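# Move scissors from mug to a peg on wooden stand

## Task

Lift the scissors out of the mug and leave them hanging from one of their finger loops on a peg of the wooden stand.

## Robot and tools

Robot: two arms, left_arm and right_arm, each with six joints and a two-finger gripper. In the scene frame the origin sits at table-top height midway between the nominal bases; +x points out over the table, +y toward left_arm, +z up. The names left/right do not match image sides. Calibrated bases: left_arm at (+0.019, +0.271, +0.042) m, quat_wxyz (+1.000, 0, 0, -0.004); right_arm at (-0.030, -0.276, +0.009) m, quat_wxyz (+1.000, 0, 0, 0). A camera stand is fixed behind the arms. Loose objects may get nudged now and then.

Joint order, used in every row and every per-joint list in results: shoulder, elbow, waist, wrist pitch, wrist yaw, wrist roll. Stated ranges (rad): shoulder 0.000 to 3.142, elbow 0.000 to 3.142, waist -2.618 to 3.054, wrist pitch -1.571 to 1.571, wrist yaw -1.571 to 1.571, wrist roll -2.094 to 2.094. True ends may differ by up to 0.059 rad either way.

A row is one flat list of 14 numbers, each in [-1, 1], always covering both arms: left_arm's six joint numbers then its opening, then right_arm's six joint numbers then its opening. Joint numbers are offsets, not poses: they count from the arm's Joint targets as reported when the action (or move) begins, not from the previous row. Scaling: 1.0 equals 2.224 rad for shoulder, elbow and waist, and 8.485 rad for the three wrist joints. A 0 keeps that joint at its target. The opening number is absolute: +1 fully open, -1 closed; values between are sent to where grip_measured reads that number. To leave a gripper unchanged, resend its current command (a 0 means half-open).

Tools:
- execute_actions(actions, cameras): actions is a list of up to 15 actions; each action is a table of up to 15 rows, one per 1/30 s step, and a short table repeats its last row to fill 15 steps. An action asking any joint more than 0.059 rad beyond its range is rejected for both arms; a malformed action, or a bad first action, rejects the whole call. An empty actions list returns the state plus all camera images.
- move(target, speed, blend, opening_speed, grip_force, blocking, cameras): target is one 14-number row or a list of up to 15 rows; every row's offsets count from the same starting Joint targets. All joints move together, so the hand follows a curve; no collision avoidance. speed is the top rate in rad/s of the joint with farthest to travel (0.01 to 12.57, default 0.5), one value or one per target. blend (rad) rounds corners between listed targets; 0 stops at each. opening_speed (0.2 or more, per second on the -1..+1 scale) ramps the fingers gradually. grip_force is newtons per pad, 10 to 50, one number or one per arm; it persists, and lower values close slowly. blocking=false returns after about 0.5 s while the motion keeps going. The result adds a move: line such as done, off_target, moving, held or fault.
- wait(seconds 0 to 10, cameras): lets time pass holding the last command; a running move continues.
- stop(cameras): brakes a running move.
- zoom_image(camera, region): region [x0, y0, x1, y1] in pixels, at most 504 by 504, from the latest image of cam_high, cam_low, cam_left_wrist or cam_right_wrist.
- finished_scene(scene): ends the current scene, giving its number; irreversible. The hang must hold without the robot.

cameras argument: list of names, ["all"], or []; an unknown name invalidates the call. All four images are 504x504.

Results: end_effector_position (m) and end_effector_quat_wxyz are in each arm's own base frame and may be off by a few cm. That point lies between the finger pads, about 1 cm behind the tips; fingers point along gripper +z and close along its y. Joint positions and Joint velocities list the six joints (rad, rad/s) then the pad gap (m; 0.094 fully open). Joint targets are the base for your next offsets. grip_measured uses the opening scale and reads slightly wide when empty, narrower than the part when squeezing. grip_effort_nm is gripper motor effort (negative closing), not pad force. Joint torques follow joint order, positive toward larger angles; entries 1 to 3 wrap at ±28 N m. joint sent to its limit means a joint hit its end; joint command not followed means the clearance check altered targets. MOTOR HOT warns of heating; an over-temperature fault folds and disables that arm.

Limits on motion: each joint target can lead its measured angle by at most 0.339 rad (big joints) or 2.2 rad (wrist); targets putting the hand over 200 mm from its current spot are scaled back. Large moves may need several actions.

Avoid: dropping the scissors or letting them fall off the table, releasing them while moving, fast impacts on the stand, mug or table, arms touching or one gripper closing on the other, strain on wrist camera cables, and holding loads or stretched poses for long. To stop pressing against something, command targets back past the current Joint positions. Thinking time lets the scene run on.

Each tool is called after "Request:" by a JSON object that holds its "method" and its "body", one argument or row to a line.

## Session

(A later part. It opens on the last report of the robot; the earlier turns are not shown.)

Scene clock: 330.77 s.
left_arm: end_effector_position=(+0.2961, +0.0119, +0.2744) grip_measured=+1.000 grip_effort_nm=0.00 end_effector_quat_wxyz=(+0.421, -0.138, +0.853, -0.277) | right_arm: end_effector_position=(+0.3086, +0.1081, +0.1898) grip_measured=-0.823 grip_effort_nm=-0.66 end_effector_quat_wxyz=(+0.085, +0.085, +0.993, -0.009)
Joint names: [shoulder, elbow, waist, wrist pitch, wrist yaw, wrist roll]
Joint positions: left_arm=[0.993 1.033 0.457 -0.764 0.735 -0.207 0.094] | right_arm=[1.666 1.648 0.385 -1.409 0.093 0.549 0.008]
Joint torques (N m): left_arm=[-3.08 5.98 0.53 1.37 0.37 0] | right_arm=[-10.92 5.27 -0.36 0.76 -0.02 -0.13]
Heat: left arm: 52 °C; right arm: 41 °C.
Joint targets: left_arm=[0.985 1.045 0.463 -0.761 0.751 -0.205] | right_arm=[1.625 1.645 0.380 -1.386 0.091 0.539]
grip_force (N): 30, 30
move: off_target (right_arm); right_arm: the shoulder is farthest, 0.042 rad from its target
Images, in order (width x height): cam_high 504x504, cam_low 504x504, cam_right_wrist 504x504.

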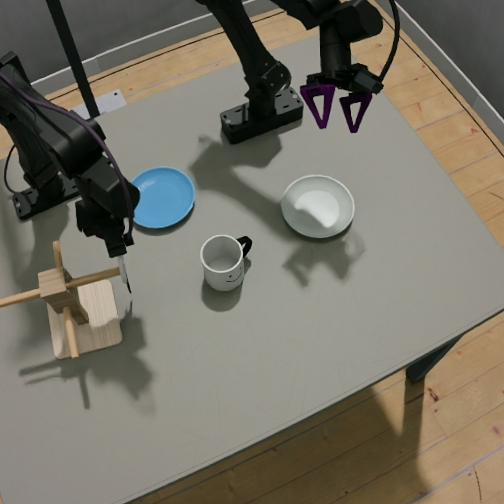

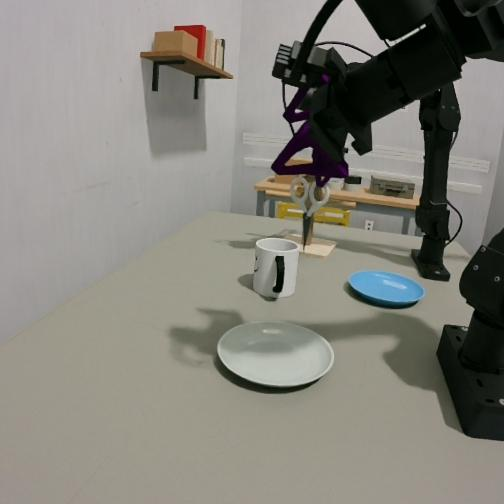

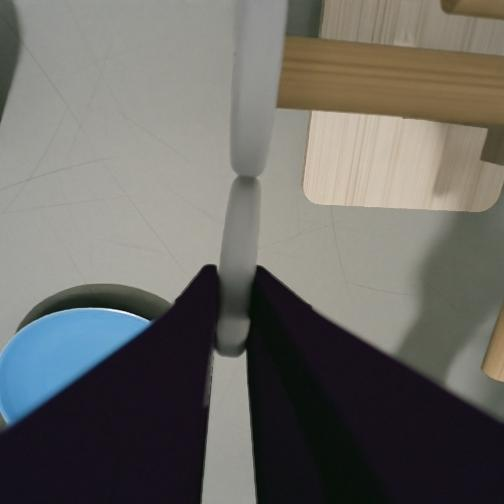

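Request:
{"method": "move", "body": {
  "target": [0,0,0,0,0,0,1,-0.0237,-0.0272,-0.0222,0.002,-0.0011,-0.0057,-0.92],
  "speed": 0.1,
  "cameras": ["cam_high","cam_low","cam_right_wrist"]
}}

Request:
{"method": "zoom_image", "body": {
  "camera": "cam_low",
  "region": [280, 160, 350, 230]
}}

Request:
{"method": "zoom_image", "body": {
  "camera": "cam_right_wrist",
  "region": [150, 0, 400, 250]
}}

Scene clock: 334.90 s.
left_arm: end_effector_position=(+0.2961, +0.0119, +0.2744) grip_measured=+1.000 grip_effort_nm=0.00 end_effector_quat_wxyz=(+0.421, -0.138, +0.853, -0.277) | right_arm: end_effector_position=(+0.3022, +0.0907, +0.1900) grip_measured=-0.823 grip_effort_nm=-0.65 end_effector_quat_wxyz=(+0.088, +0.085, +0.992, -0.007)
Joint names: [shoulder, elbow, waist, wrist pitch, wrist yaw, wrist roll]
Joint positions: left_arm=[0.993 1.033 0.457 -0.764 0.735 -0.207 0.094] | right_arm=[1.61 1.588 0.337 -1.393 0.085 0.501 0.008]
Joint torques (N m): left_arm=[-3.1 6.02 0.53 1.37 0.39 -0.01] | right_arm=[-10.17 5.27 -0.47 0.76 -0.02 -0.04]
Heat: left arm: 52 °C; right arm: 41 °C.
Joint targets: left_arm=[0.985 1.045 0.463 -0.761 0.751 -0.205] | right_arm=[1.572 1.584 0.331 -1.369 0.081 0.490]
grip_force (N): 30, 30
move: off_target (right_arm); right_arm: the shoulder is farthest, 0.038 rad from its target
Images, in order (width x height): cam_high 504x504, cam_low 504x504, cam_right_wrist 504x504.

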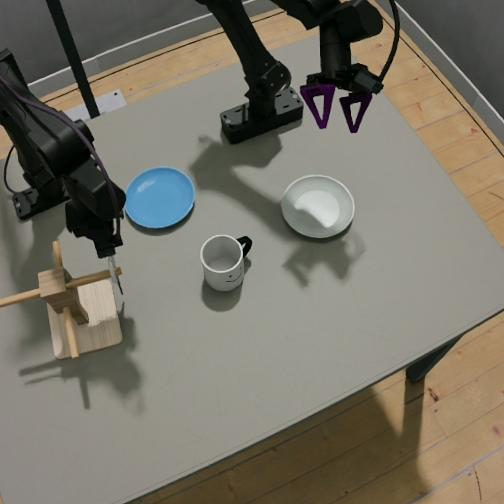

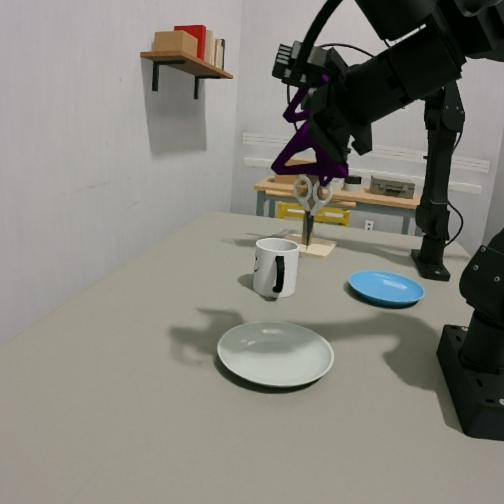

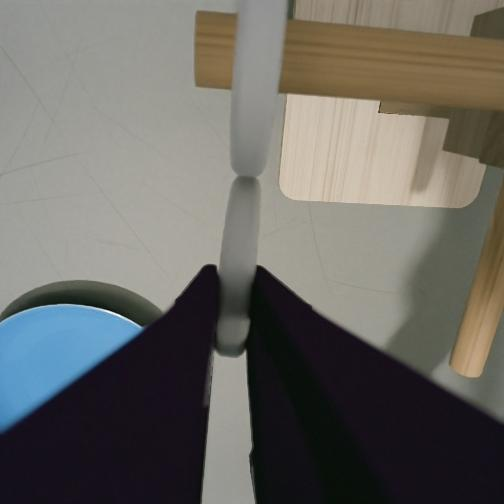

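Scaled by 7.200 from the camera's 504x504 image, which has a finer 720x720 frame.

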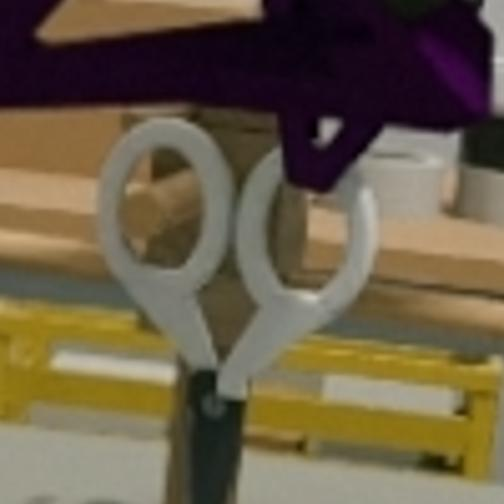

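Scaled by 2.016 from the camera's 504x504 image, which has a finer 720x720 frame.

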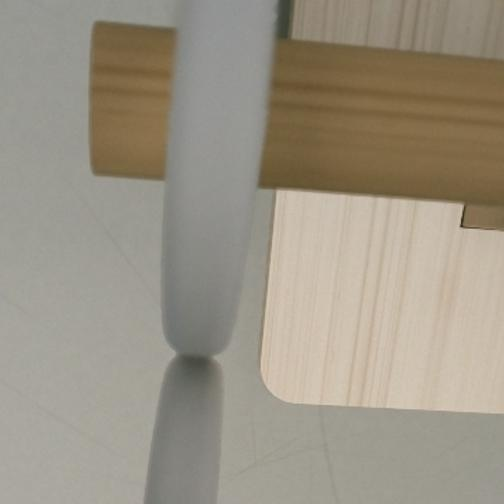

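Request:
{"method": "zoom_image", "body": {
  "camera": "cam_low",
  "region": [270, 170, 360, 260]
}}

Request:
{"method": "zoom_image", "body": {
  "camera": "cam_high",
  "region": [40, 210, 140, 360]
}}

Scaled by 5.600 from the camera's 504x504 image, which has a finer 720x720 frame.

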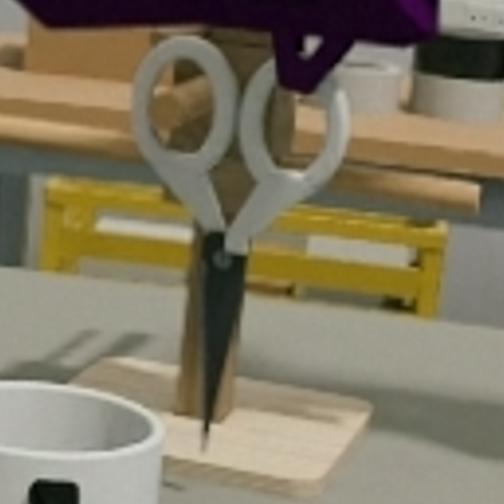

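Scaled by 3.360 from the camera's 504x504 image, which has a finer 720x720 frame.

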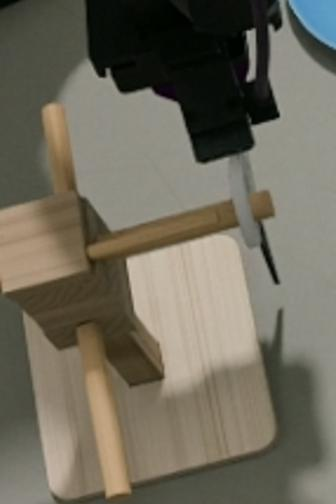

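Request:
{"method": "zoom_image", "body": {
  "camera": "cam_low",
  "region": [280, 225, 345, 290]
}}

Request:
{"method": "zoom_image", "body": {
  "camera": "cam_high",
  "region": [90, 250, 150, 340]
}}

Request:
{"method": "zoom_image", "body": {
  "camera": "cam_left_wrist",
  "region": [300, 300, 450, 450]
}}

Scaled by 7.754 from the camera's 504x504 image, which has a finer 720x720 frame.

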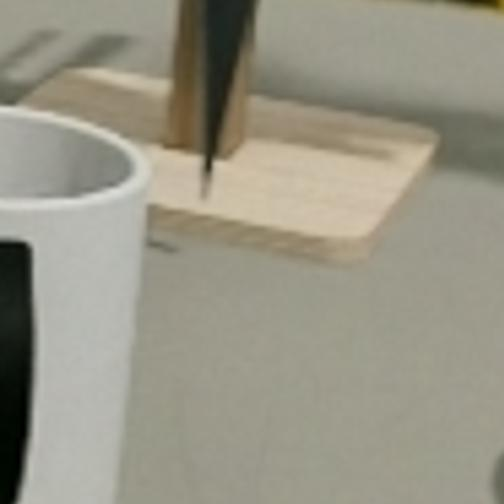

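Scaled by 5.600 from the camera's 504x504 image, which has a finer 720x720 frame.

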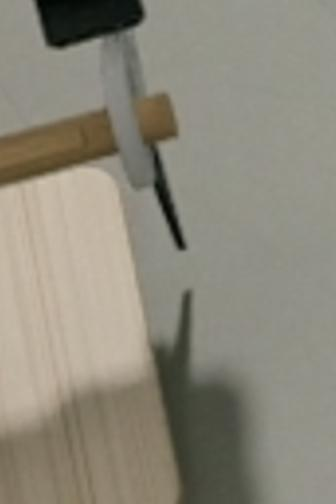

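This scene's latest camera images include none from cam_left_wrist. They are from: cam_high, cam_low, cam_right_wrist. cam_left_wrist's image comes with the result of a call that names it in "cameras".

Request:
{"method": "move", "body": {
  "target": [0,0,0,0,0,0,1,-0.0045,-0.0225,-0.0067,0.0048,-0.0004,-0.0016,-0.92],
  "speed": 0.06,
  "cameras": ["cam_high","cam_low","cam_right_wrist"]
}}

Request:
{"method": "zoom_image", "body": {
  "camera": "cam_low",
  "region": [280, 160, 350, 230]
}}

Request:
{"method": "zoom_image", "body": {
  "camera": "cam_low",
  "region": [280, 225, 345, 290]
}}

Request:
{"method": "zoom_image", "body": {
  "camera": "cam_high",
  "region": [40, 210, 140, 360]
}}

Scene clock: 353.03 s.
left_arm: end_effector_position=(+0.2961, +0.0119, +0.2744) grip_measured=+1.000 grip_effort_nm=0.00 end_effector_quat_wxyz=(+0.421, -0.138, +0.853, -0.277) | right_arm: end_effector_position=(+0.3027, +0.0868, +0.1797) grip_measured=-0.823 grip_effort_nm=-0.66 end_effector_quat_wxyz=(+0.087, +0.085, +0.993, -0.007)
Joint names: [shoulder, elbow, waist, wrist pitch, wrist yaw, wrist roll]
Joint positions: left_arm=[0.993 1.033 0.457 -0.764 0.735 -0.207 0.094] | right_arm=[1.601 1.537 0.323 -1.353 0.081 0.487 0.008]
Joint torques (N m): left_arm=[-3.11 5.98 0.54 1.36 0.37 0.01] | right_arm=[-10.24 5.35 -0.5 0.73 0.02 -0.15]
Heat: left arm: 52 °C; right arm: 40 °C.
Joint targets: left_arm=[0.985 1.045 0.463 -0.761 0.751 -0.205] | right_arm=[1.562 1.534 0.316 -1.329 0.078 0.477]
grip_force (N): 30, 30
move: off_target (right_arm); right_arm: the shoulder is farthest, 0.039 rad from its target
Images, in order (width x height): cam_high 504x504, cam_low 504x504, cam_right_wrist 504x504.

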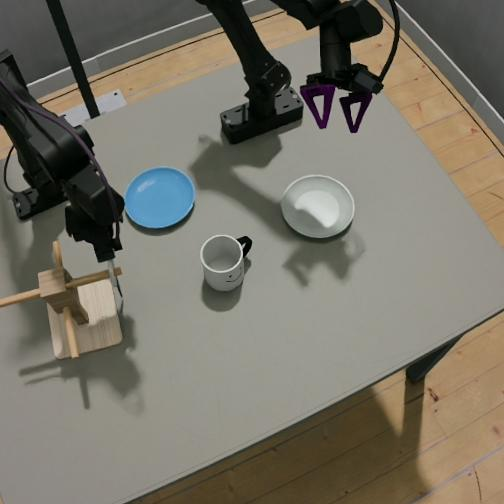

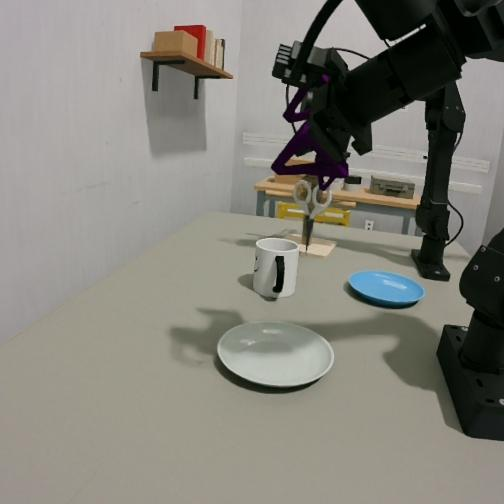

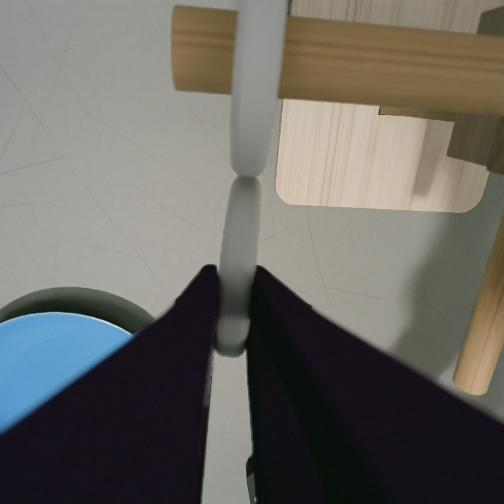

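Scaled by 7.200 from the camera's 504x504 image, which has a finer 720x720 frame.

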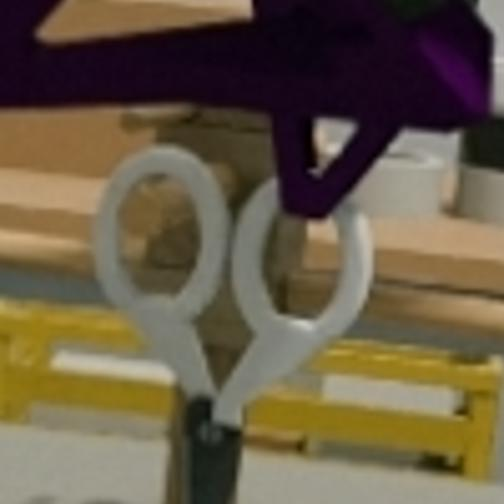

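Scaled by 7.754 from the camera's 504x504 image, which has a finer 720x720 frame.

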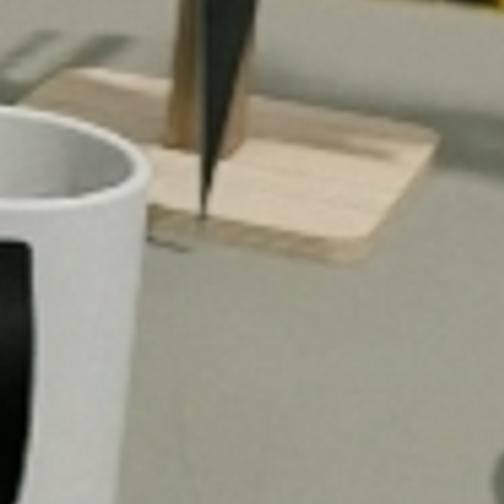

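Scaled by 3.360 from the camera's 504x504 image, which has a finer 720x720 frame.

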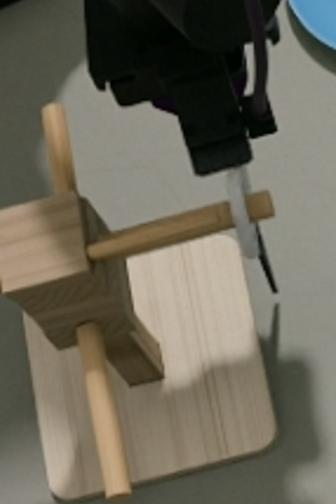

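Request:
{"method": "zoom_image", "body": {
  "camera": "cam_low",
  "region": [290, 175, 320, 205]
}}

Request:
{"method": "zoom_image", "body": {
  "camera": "cam_right_wrist",
  "region": [150, 0, 330, 180]
}}

Scaled by 16.800 from the camera's 504x504 image, which has a finer 720x720 frame.

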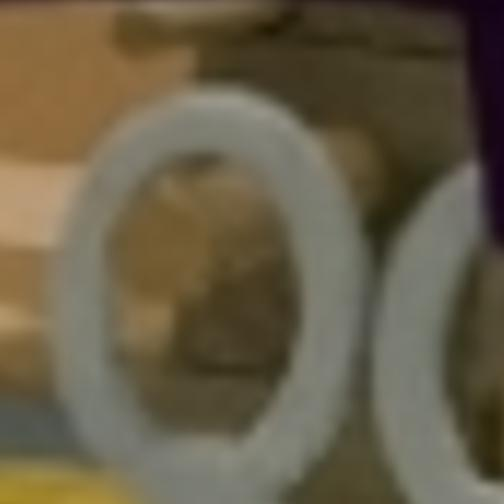

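Scaled by 2.800 from the camera's 504x504 image, which has a finer 720x720 frame.

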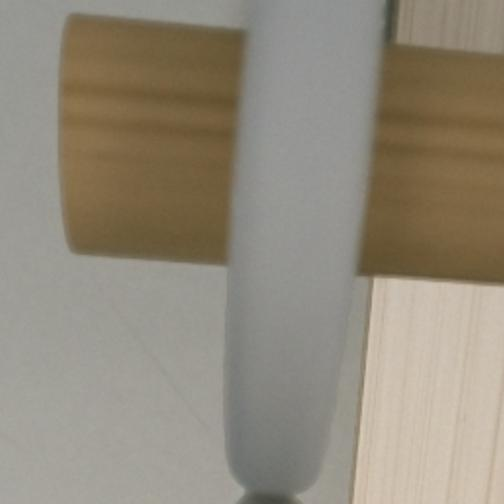

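Request:
{"method": "move", "body": {
  "target": [0,0,0,0,0,0,1,-0.002,-0.0102,0,0.0022,0,0,-0.92],
  "speed": 0.05,
  "cameras": ["cam_high","cam_low","cam_right_wrist"]
}}

Request:
{"method": "zoom_image", "body": {
  "camera": "cam_low",
  "region": [290, 175, 320, 205]
}}

Request:
{"method": "zoom_image", "body": {
  "camera": "cam_low",
  "region": [280, 225, 345, 290]
}}

Scene clock: 355.93 s.
left_arm: end_effector_position=(+0.2961, +0.0119, +0.2744) grip_measured=+1.000 grip_effort_nm=0.00 end_effector_quat_wxyz=(+0.421, -0.138, +0.853, -0.277) | right_arm: end_effector_position=(+0.3037, +0.0871, +0.1762) grip_measured=-0.823 grip_effort_nm=-0.66 end_effector_quat_wxyz=(+0.090, +0.085, +0.992, -0.005)
Joint names: [shoulder, elbow, waist, wrist pitch, wrist yaw, wrist roll]
Joint positions: left_arm=[0.993 1.033 0.457 -0.764 0.735 -0.207 0.094] | right_arm=[1.595 1.516 0.323 -1.329 0.081 0.487 0.008]
Joint torques (N m): left_arm=[-3.11 5.97 0.5 1.38 0.37 0] | right_arm=[-10.07 5.29 -0.49 0.73 -0.01 -0.11]
Heat: left arm: 52 °C; right arm: 40 °C.
Joint targets: left_arm=[0.985 1.045 0.463 -0.761 0.751 -0.205] | right_arm=[1.557 1.511 0.316 -1.310 0.078 0.477]
grip_force (N): 30, 30
move: off_target (right_arm); right_arm: the shoulder is farthest, 0.038 rad from its target
Images, in order (width x height): cam_high 504x504, cam_low 504x504, cam_right_wrist 504x504.

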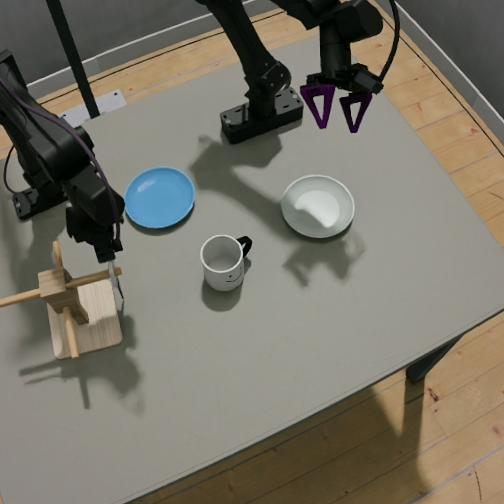

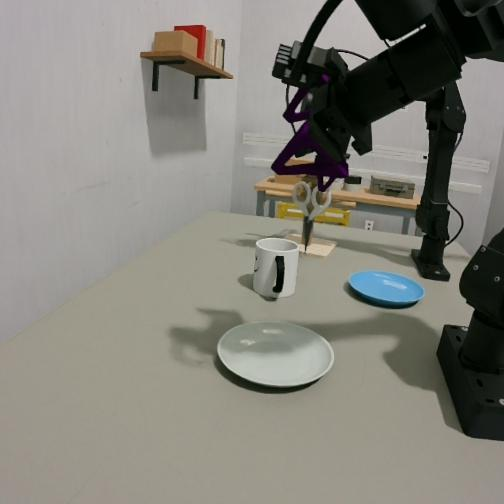

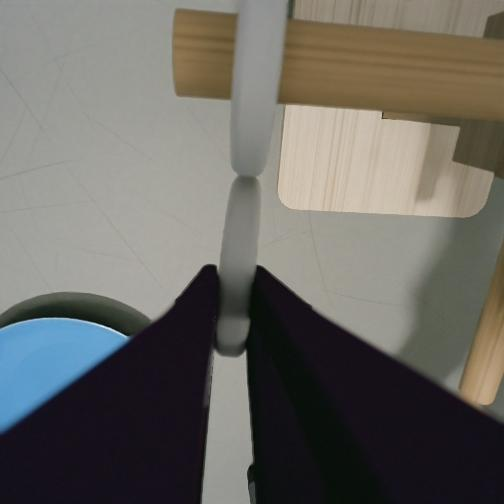

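Scaled by 16.800 from the camera's 504x504 image, which has a finer 720x720 frame.

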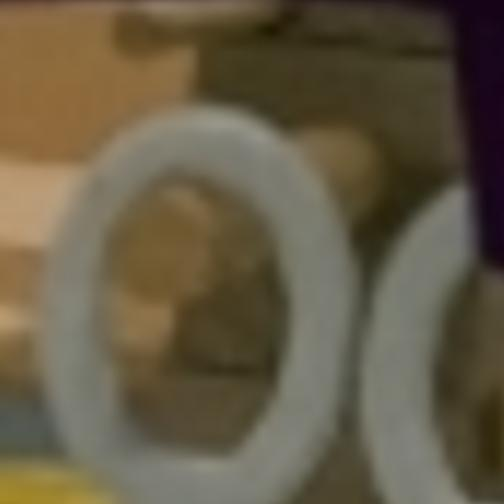

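Scaled by 7.754 from the camera's 504x504 image, which has a finer 720x720 frame.

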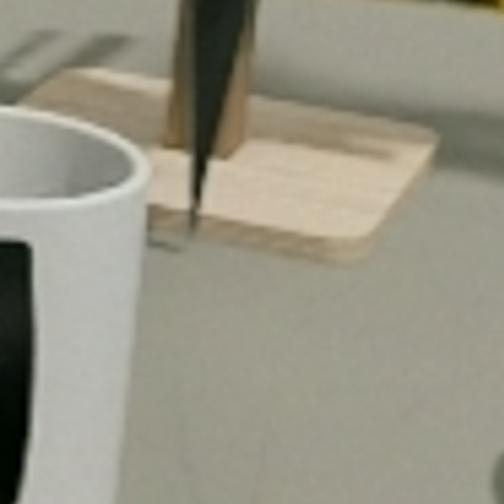

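Request:
{"method": "zoom_image", "body": {
  "camera": "cam_low",
  "region": [292, 240, 322, 270]
}}

Request:
{"method": "zoom_image", "body": {
  "camera": "cam_high",
  "region": [100, 255, 150, 315]
}}

Scaled by 16.800 from the camera's 504x504 image, which has a finer 720x720 frame.

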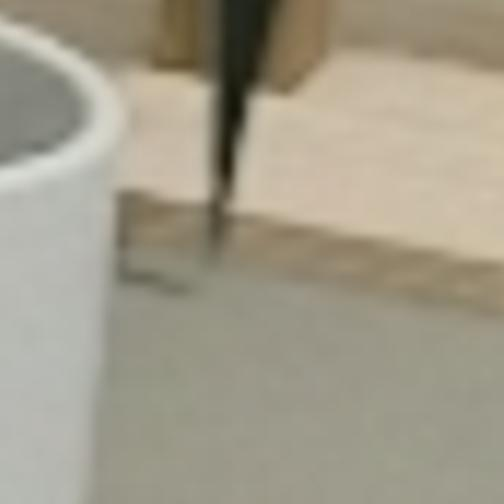

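Scaled by 8.400 from the camera's 504x504 image, which has a finer 720x720 frame.

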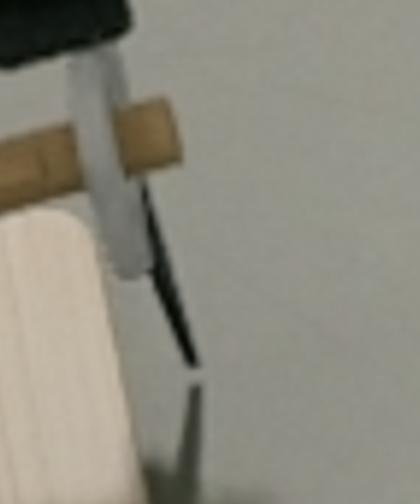

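Request:
{"method": "move", "body": {
  "target": [0,0,0,0,0,0,1,0,0,0,0,0,0,-0.5],
  "opening_speed": 0.25,
  "cameras": ["cam_high","cam_low","cam_right_wrist"]
}}

Request:
{"method": "zoom_image", "body": {
  "camera": "cam_low",
  "region": [270, 170, 360, 260]
}}

Request:
{"method": "zoom_image", "body": {
  "camera": "cam_high",
  "region": [90, 250, 150, 340]
}}

Scene clock: 361.37 s.
left_arm: end_effector_position=(+0.2961, +0.0119, +0.2744) grip_measured=+1.000 grip_effort_nm=0.00 end_effector_quat_wxyz=(+0.421, -0.138, +0.853, -0.277) | right_arm: end_effector_position=(+0.3037, +0.0872, +0.1762) grip_measured=-0.503 grip_effort_nm=0.14 end_effector_quat_wxyz=(+0.090, +0.085, +0.992, -0.005)
Joint names: [shoulder, elbow, waist, wrist pitch, wrist yaw, wrist roll]
Joint positions: left_arm=[0.993 1.033 0.457 -0.764 0.735 -0.207 0.094] | right_arm=[1.595 1.516 0.323 -1.329 0.081 0.487 0.023]
Joint torques (N m): left_arm=[-3.1 6.01 0.54 1.37 0.37 0] | right_arm=[-10.07 5.29 -0.51 0.74 0 -0.11]
Heat: left arm: 52 °C; right arm: 40 °C.
Joint targets: left_arm=[0.985 1.045 0.463 -0.761 0.751 -0.205] | right_arm=[1.557 1.511 0.316 -1.310 0.078 0.477]
grip_force (N): 30, 30
move: off_target (right_arm); right_arm: the shoulder is farthest, 0.038 rad from its target
Images, in order (width x height): cam_high 504x504, cam_low 504x504, cam_right_wrist 504x504.

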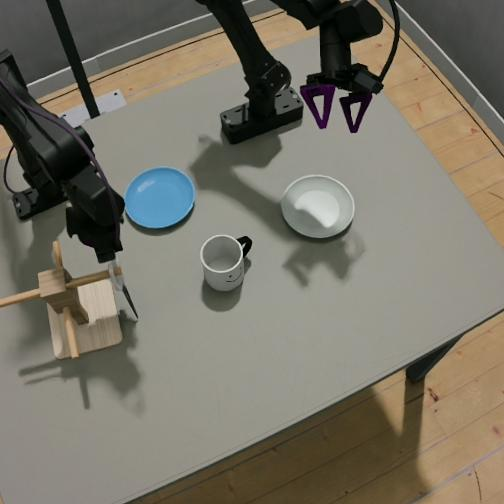

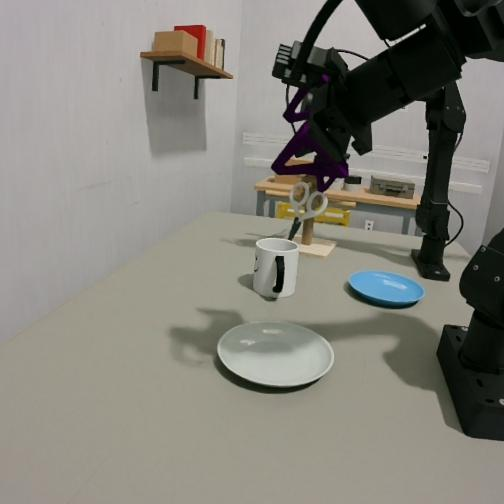

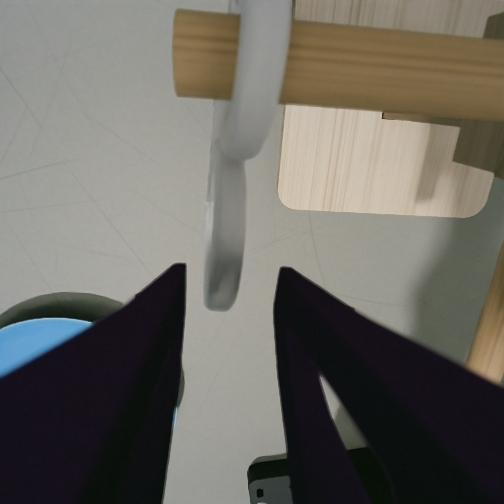

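Scaled by 5.600 from the camera's 504x504 image, which has a finer 720x720 frame.

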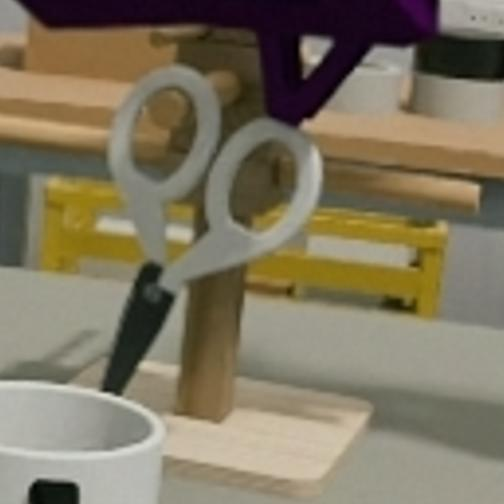

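Scaled by 5.600 from the camera's 504x504 image, which has a finer 720x720 frame.

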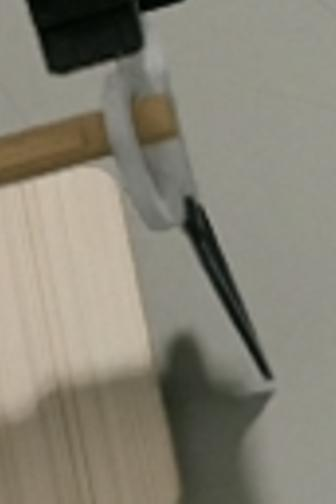

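Request:
{"method": "move", "body": {
  "target": [
    [0,0,0,0,0,0,1,0.0373,0.1255,0,-0.0279,0,0,-0.4]
  ],
  "speed": 0.12,
  "opening_speed": 0.25,
  "cameras": ["cam_high","cam_low","cam_right_wrist"]
}}

Request:
{"method": "zoom_image", "body": {
  "camera": "cam_low",
  "region": [270, 170, 360, 260]
}}

Request:
{"method": "zoom_image", "body": {
  "camera": "cam_high",
  "region": [90, 250, 150, 340]
}}

Scene clock: 367.37 s.
left_arm: end_effector_position=(+0.2961, +0.0119, +0.2744) grip_measured=+1.000 grip_effort_nm=0.00 end_effector_quat_wxyz=(+0.421, -0.138, +0.853, -0.277) | right_arm: end_effector_position=(+0.2997, +0.0858, +0.2264) grip_measured=-0.403 grip_effort_nm=0.14 end_effector_quat_wxyz=(+0.090, +0.085, +0.992, -0.005)
Joint names: [shoulder, elbow, waist, wrist pitch, wrist yaw, wrist roll]
Joint positions: left_arm=[0.993 1.033 0.457 -0.764 0.735 -0.207 0.094] | right_arm=[1.632 1.761 0.323 -1.538 0.081 0.487 0.028]
Joint torques (N m): left_arm=[-3.07 6 0.5 1.37 0.38 0] | right_arm=[-6.11 7.53 -0.51 0.51 -0.01 -0.12]
Heat: left arm: 52 °C; right arm: 41 °C.
Joint targets: left_arm=[0.985 1.045 0.463 -0.761 0.751 -0.205] | right_arm=[1.640 1.791 0.316 -1.547 0.078 0.477]
grip_force (N): 30, 30
move: done
Images, in order (width x height): cam_high 504x504, cam_low 504x504, cam_right_wrist 504x504.

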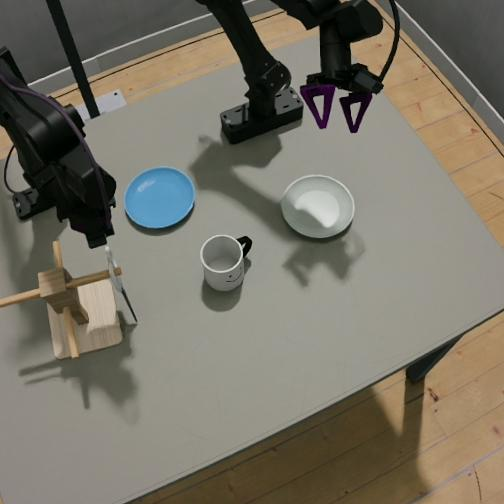

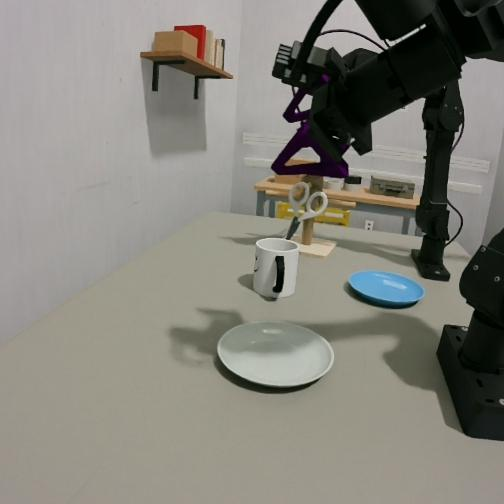

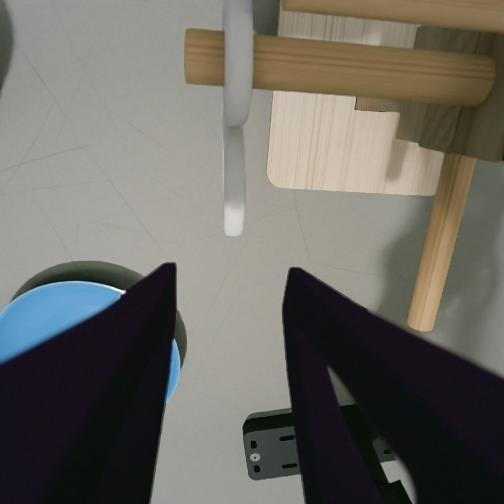

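Scaled by 5.600 from the camera's 504x504 image, which has a finer 720x720 frame.

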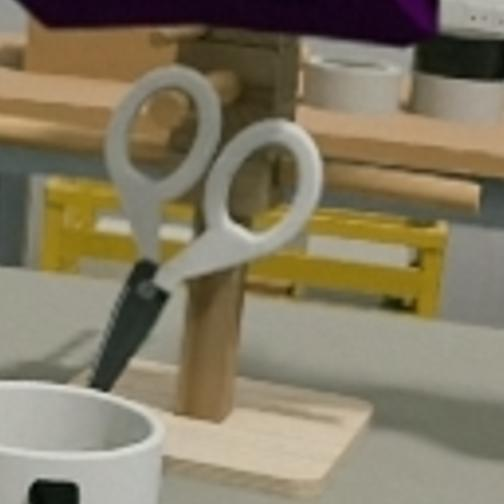

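Scaled by 5.600 from the camera's 504x504 image, which has a finer 720x720 frame.

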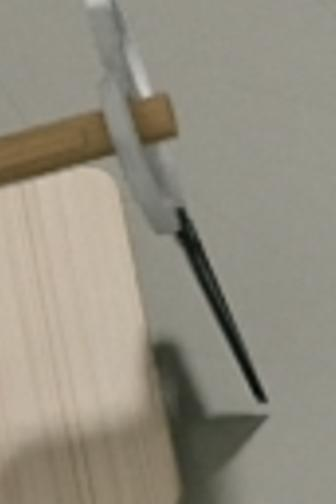

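Request:
{"method": "move", "body": {
  "target": [0,0,0,0,0,0,1,-0.08,0.02,0.2,0.01,0,0,-0.4],
  "speed": 0.4,
  "cameras": ["cam_high","cam_low","cam_right_wrist","cam_left_wrist"]
}}

Request:
{"method": "zoom_image", "body": {
  "camera": "cam_low",
  "region": [270, 170, 360, 260]
}}

Request:
{"method": "zoom_image", "body": {
  "camera": "cam_high",
  "region": [40, 220, 160, 340]
}}

Scene clock: 370.40 s.
left_arm: end_effector_position=(+0.2961, +0.0119, +0.2744) grip_measured=+1.000 grip_effort_nm=0.00 end_effector_quat_wxyz=(+0.421, -0.138, +0.853, -0.277) | right_arm: end_effector_position=(+0.2347, +0.2035, +0.2871) grip_measured=-0.403 grip_effort_nm=0.14 end_effector_quat_wxyz=(+0.188, -0.124, +0.970, +0.087)
Joint names: [shoulder, elbow, waist, wrist pitch, wrist yaw, wrist roll]
Joint positions: left_arm=[0.993 1.033 0.457 -0.764 0.735 -0.207 0.094] | right_arm=[1.485 1.809 0.757 -1.484 0.078 0.486 0.028]
Joint torques (N m): left_arm=[-3.11 5.98 0.57 1.38 0.38 0.01] | right_arm=[-7.12 7.13 0.35 1.22 0.01 -0.11]
Heat: left arm: 52 °C; right arm: 41 °C.
Joint targets: left_arm=[0.985 1.045 0.463 -0.761 0.751 -0.205] | right_arm=[1.462 1.835 0.761 -1.462 0.078 0.477]
grip_force (N): 30, 30
move: done

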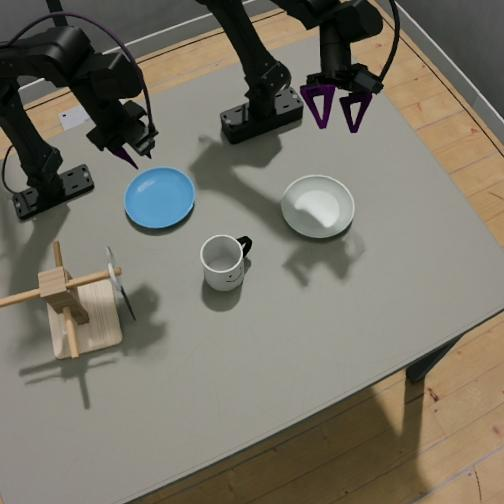

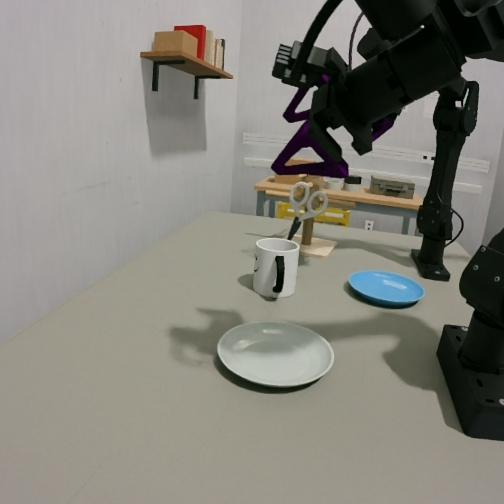

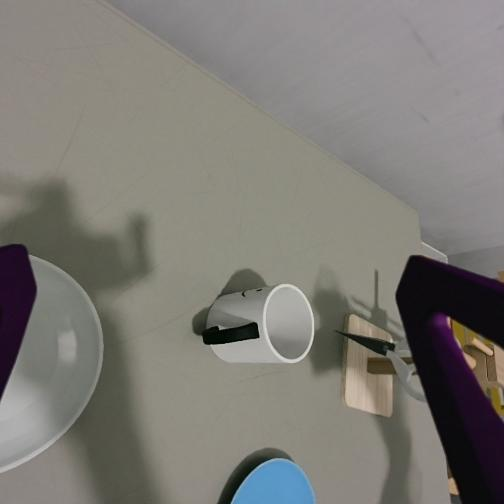

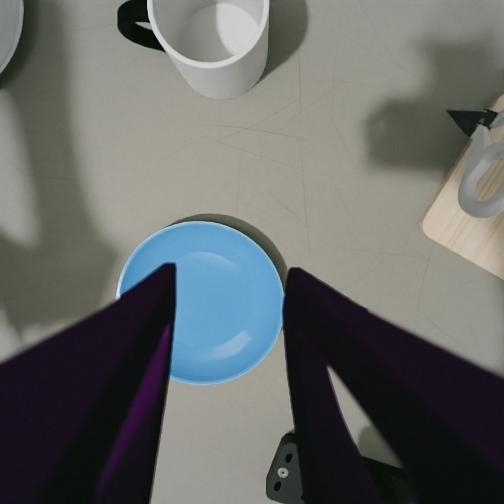

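Scaled by 5.600 from the camera's 504x504 image, which has a finer 720x720 frame.

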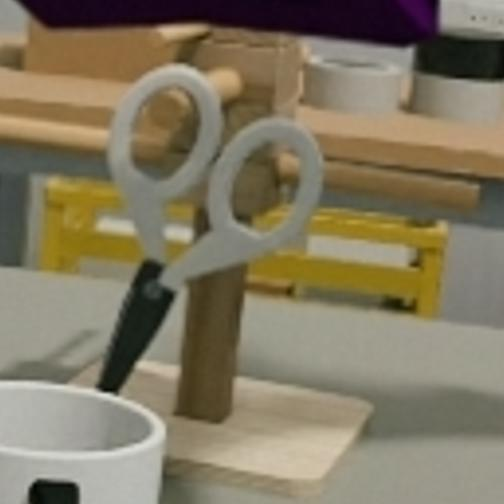

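Scaled by 4.200 from the camera's 504x504 image, which has a finer 720x720 frame.

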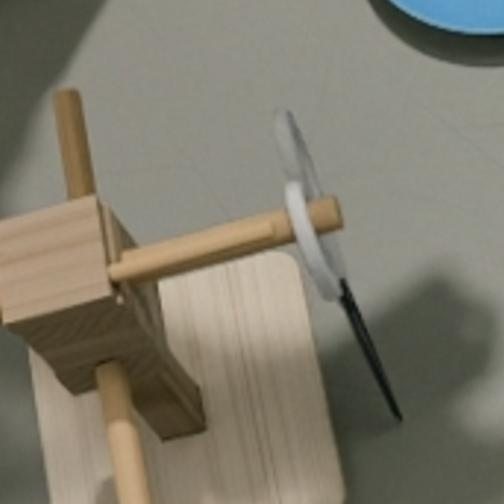

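Request:
{"method": "finished_scene", "body": {
  "scene": 1
}}

The scene is finished: the task was done.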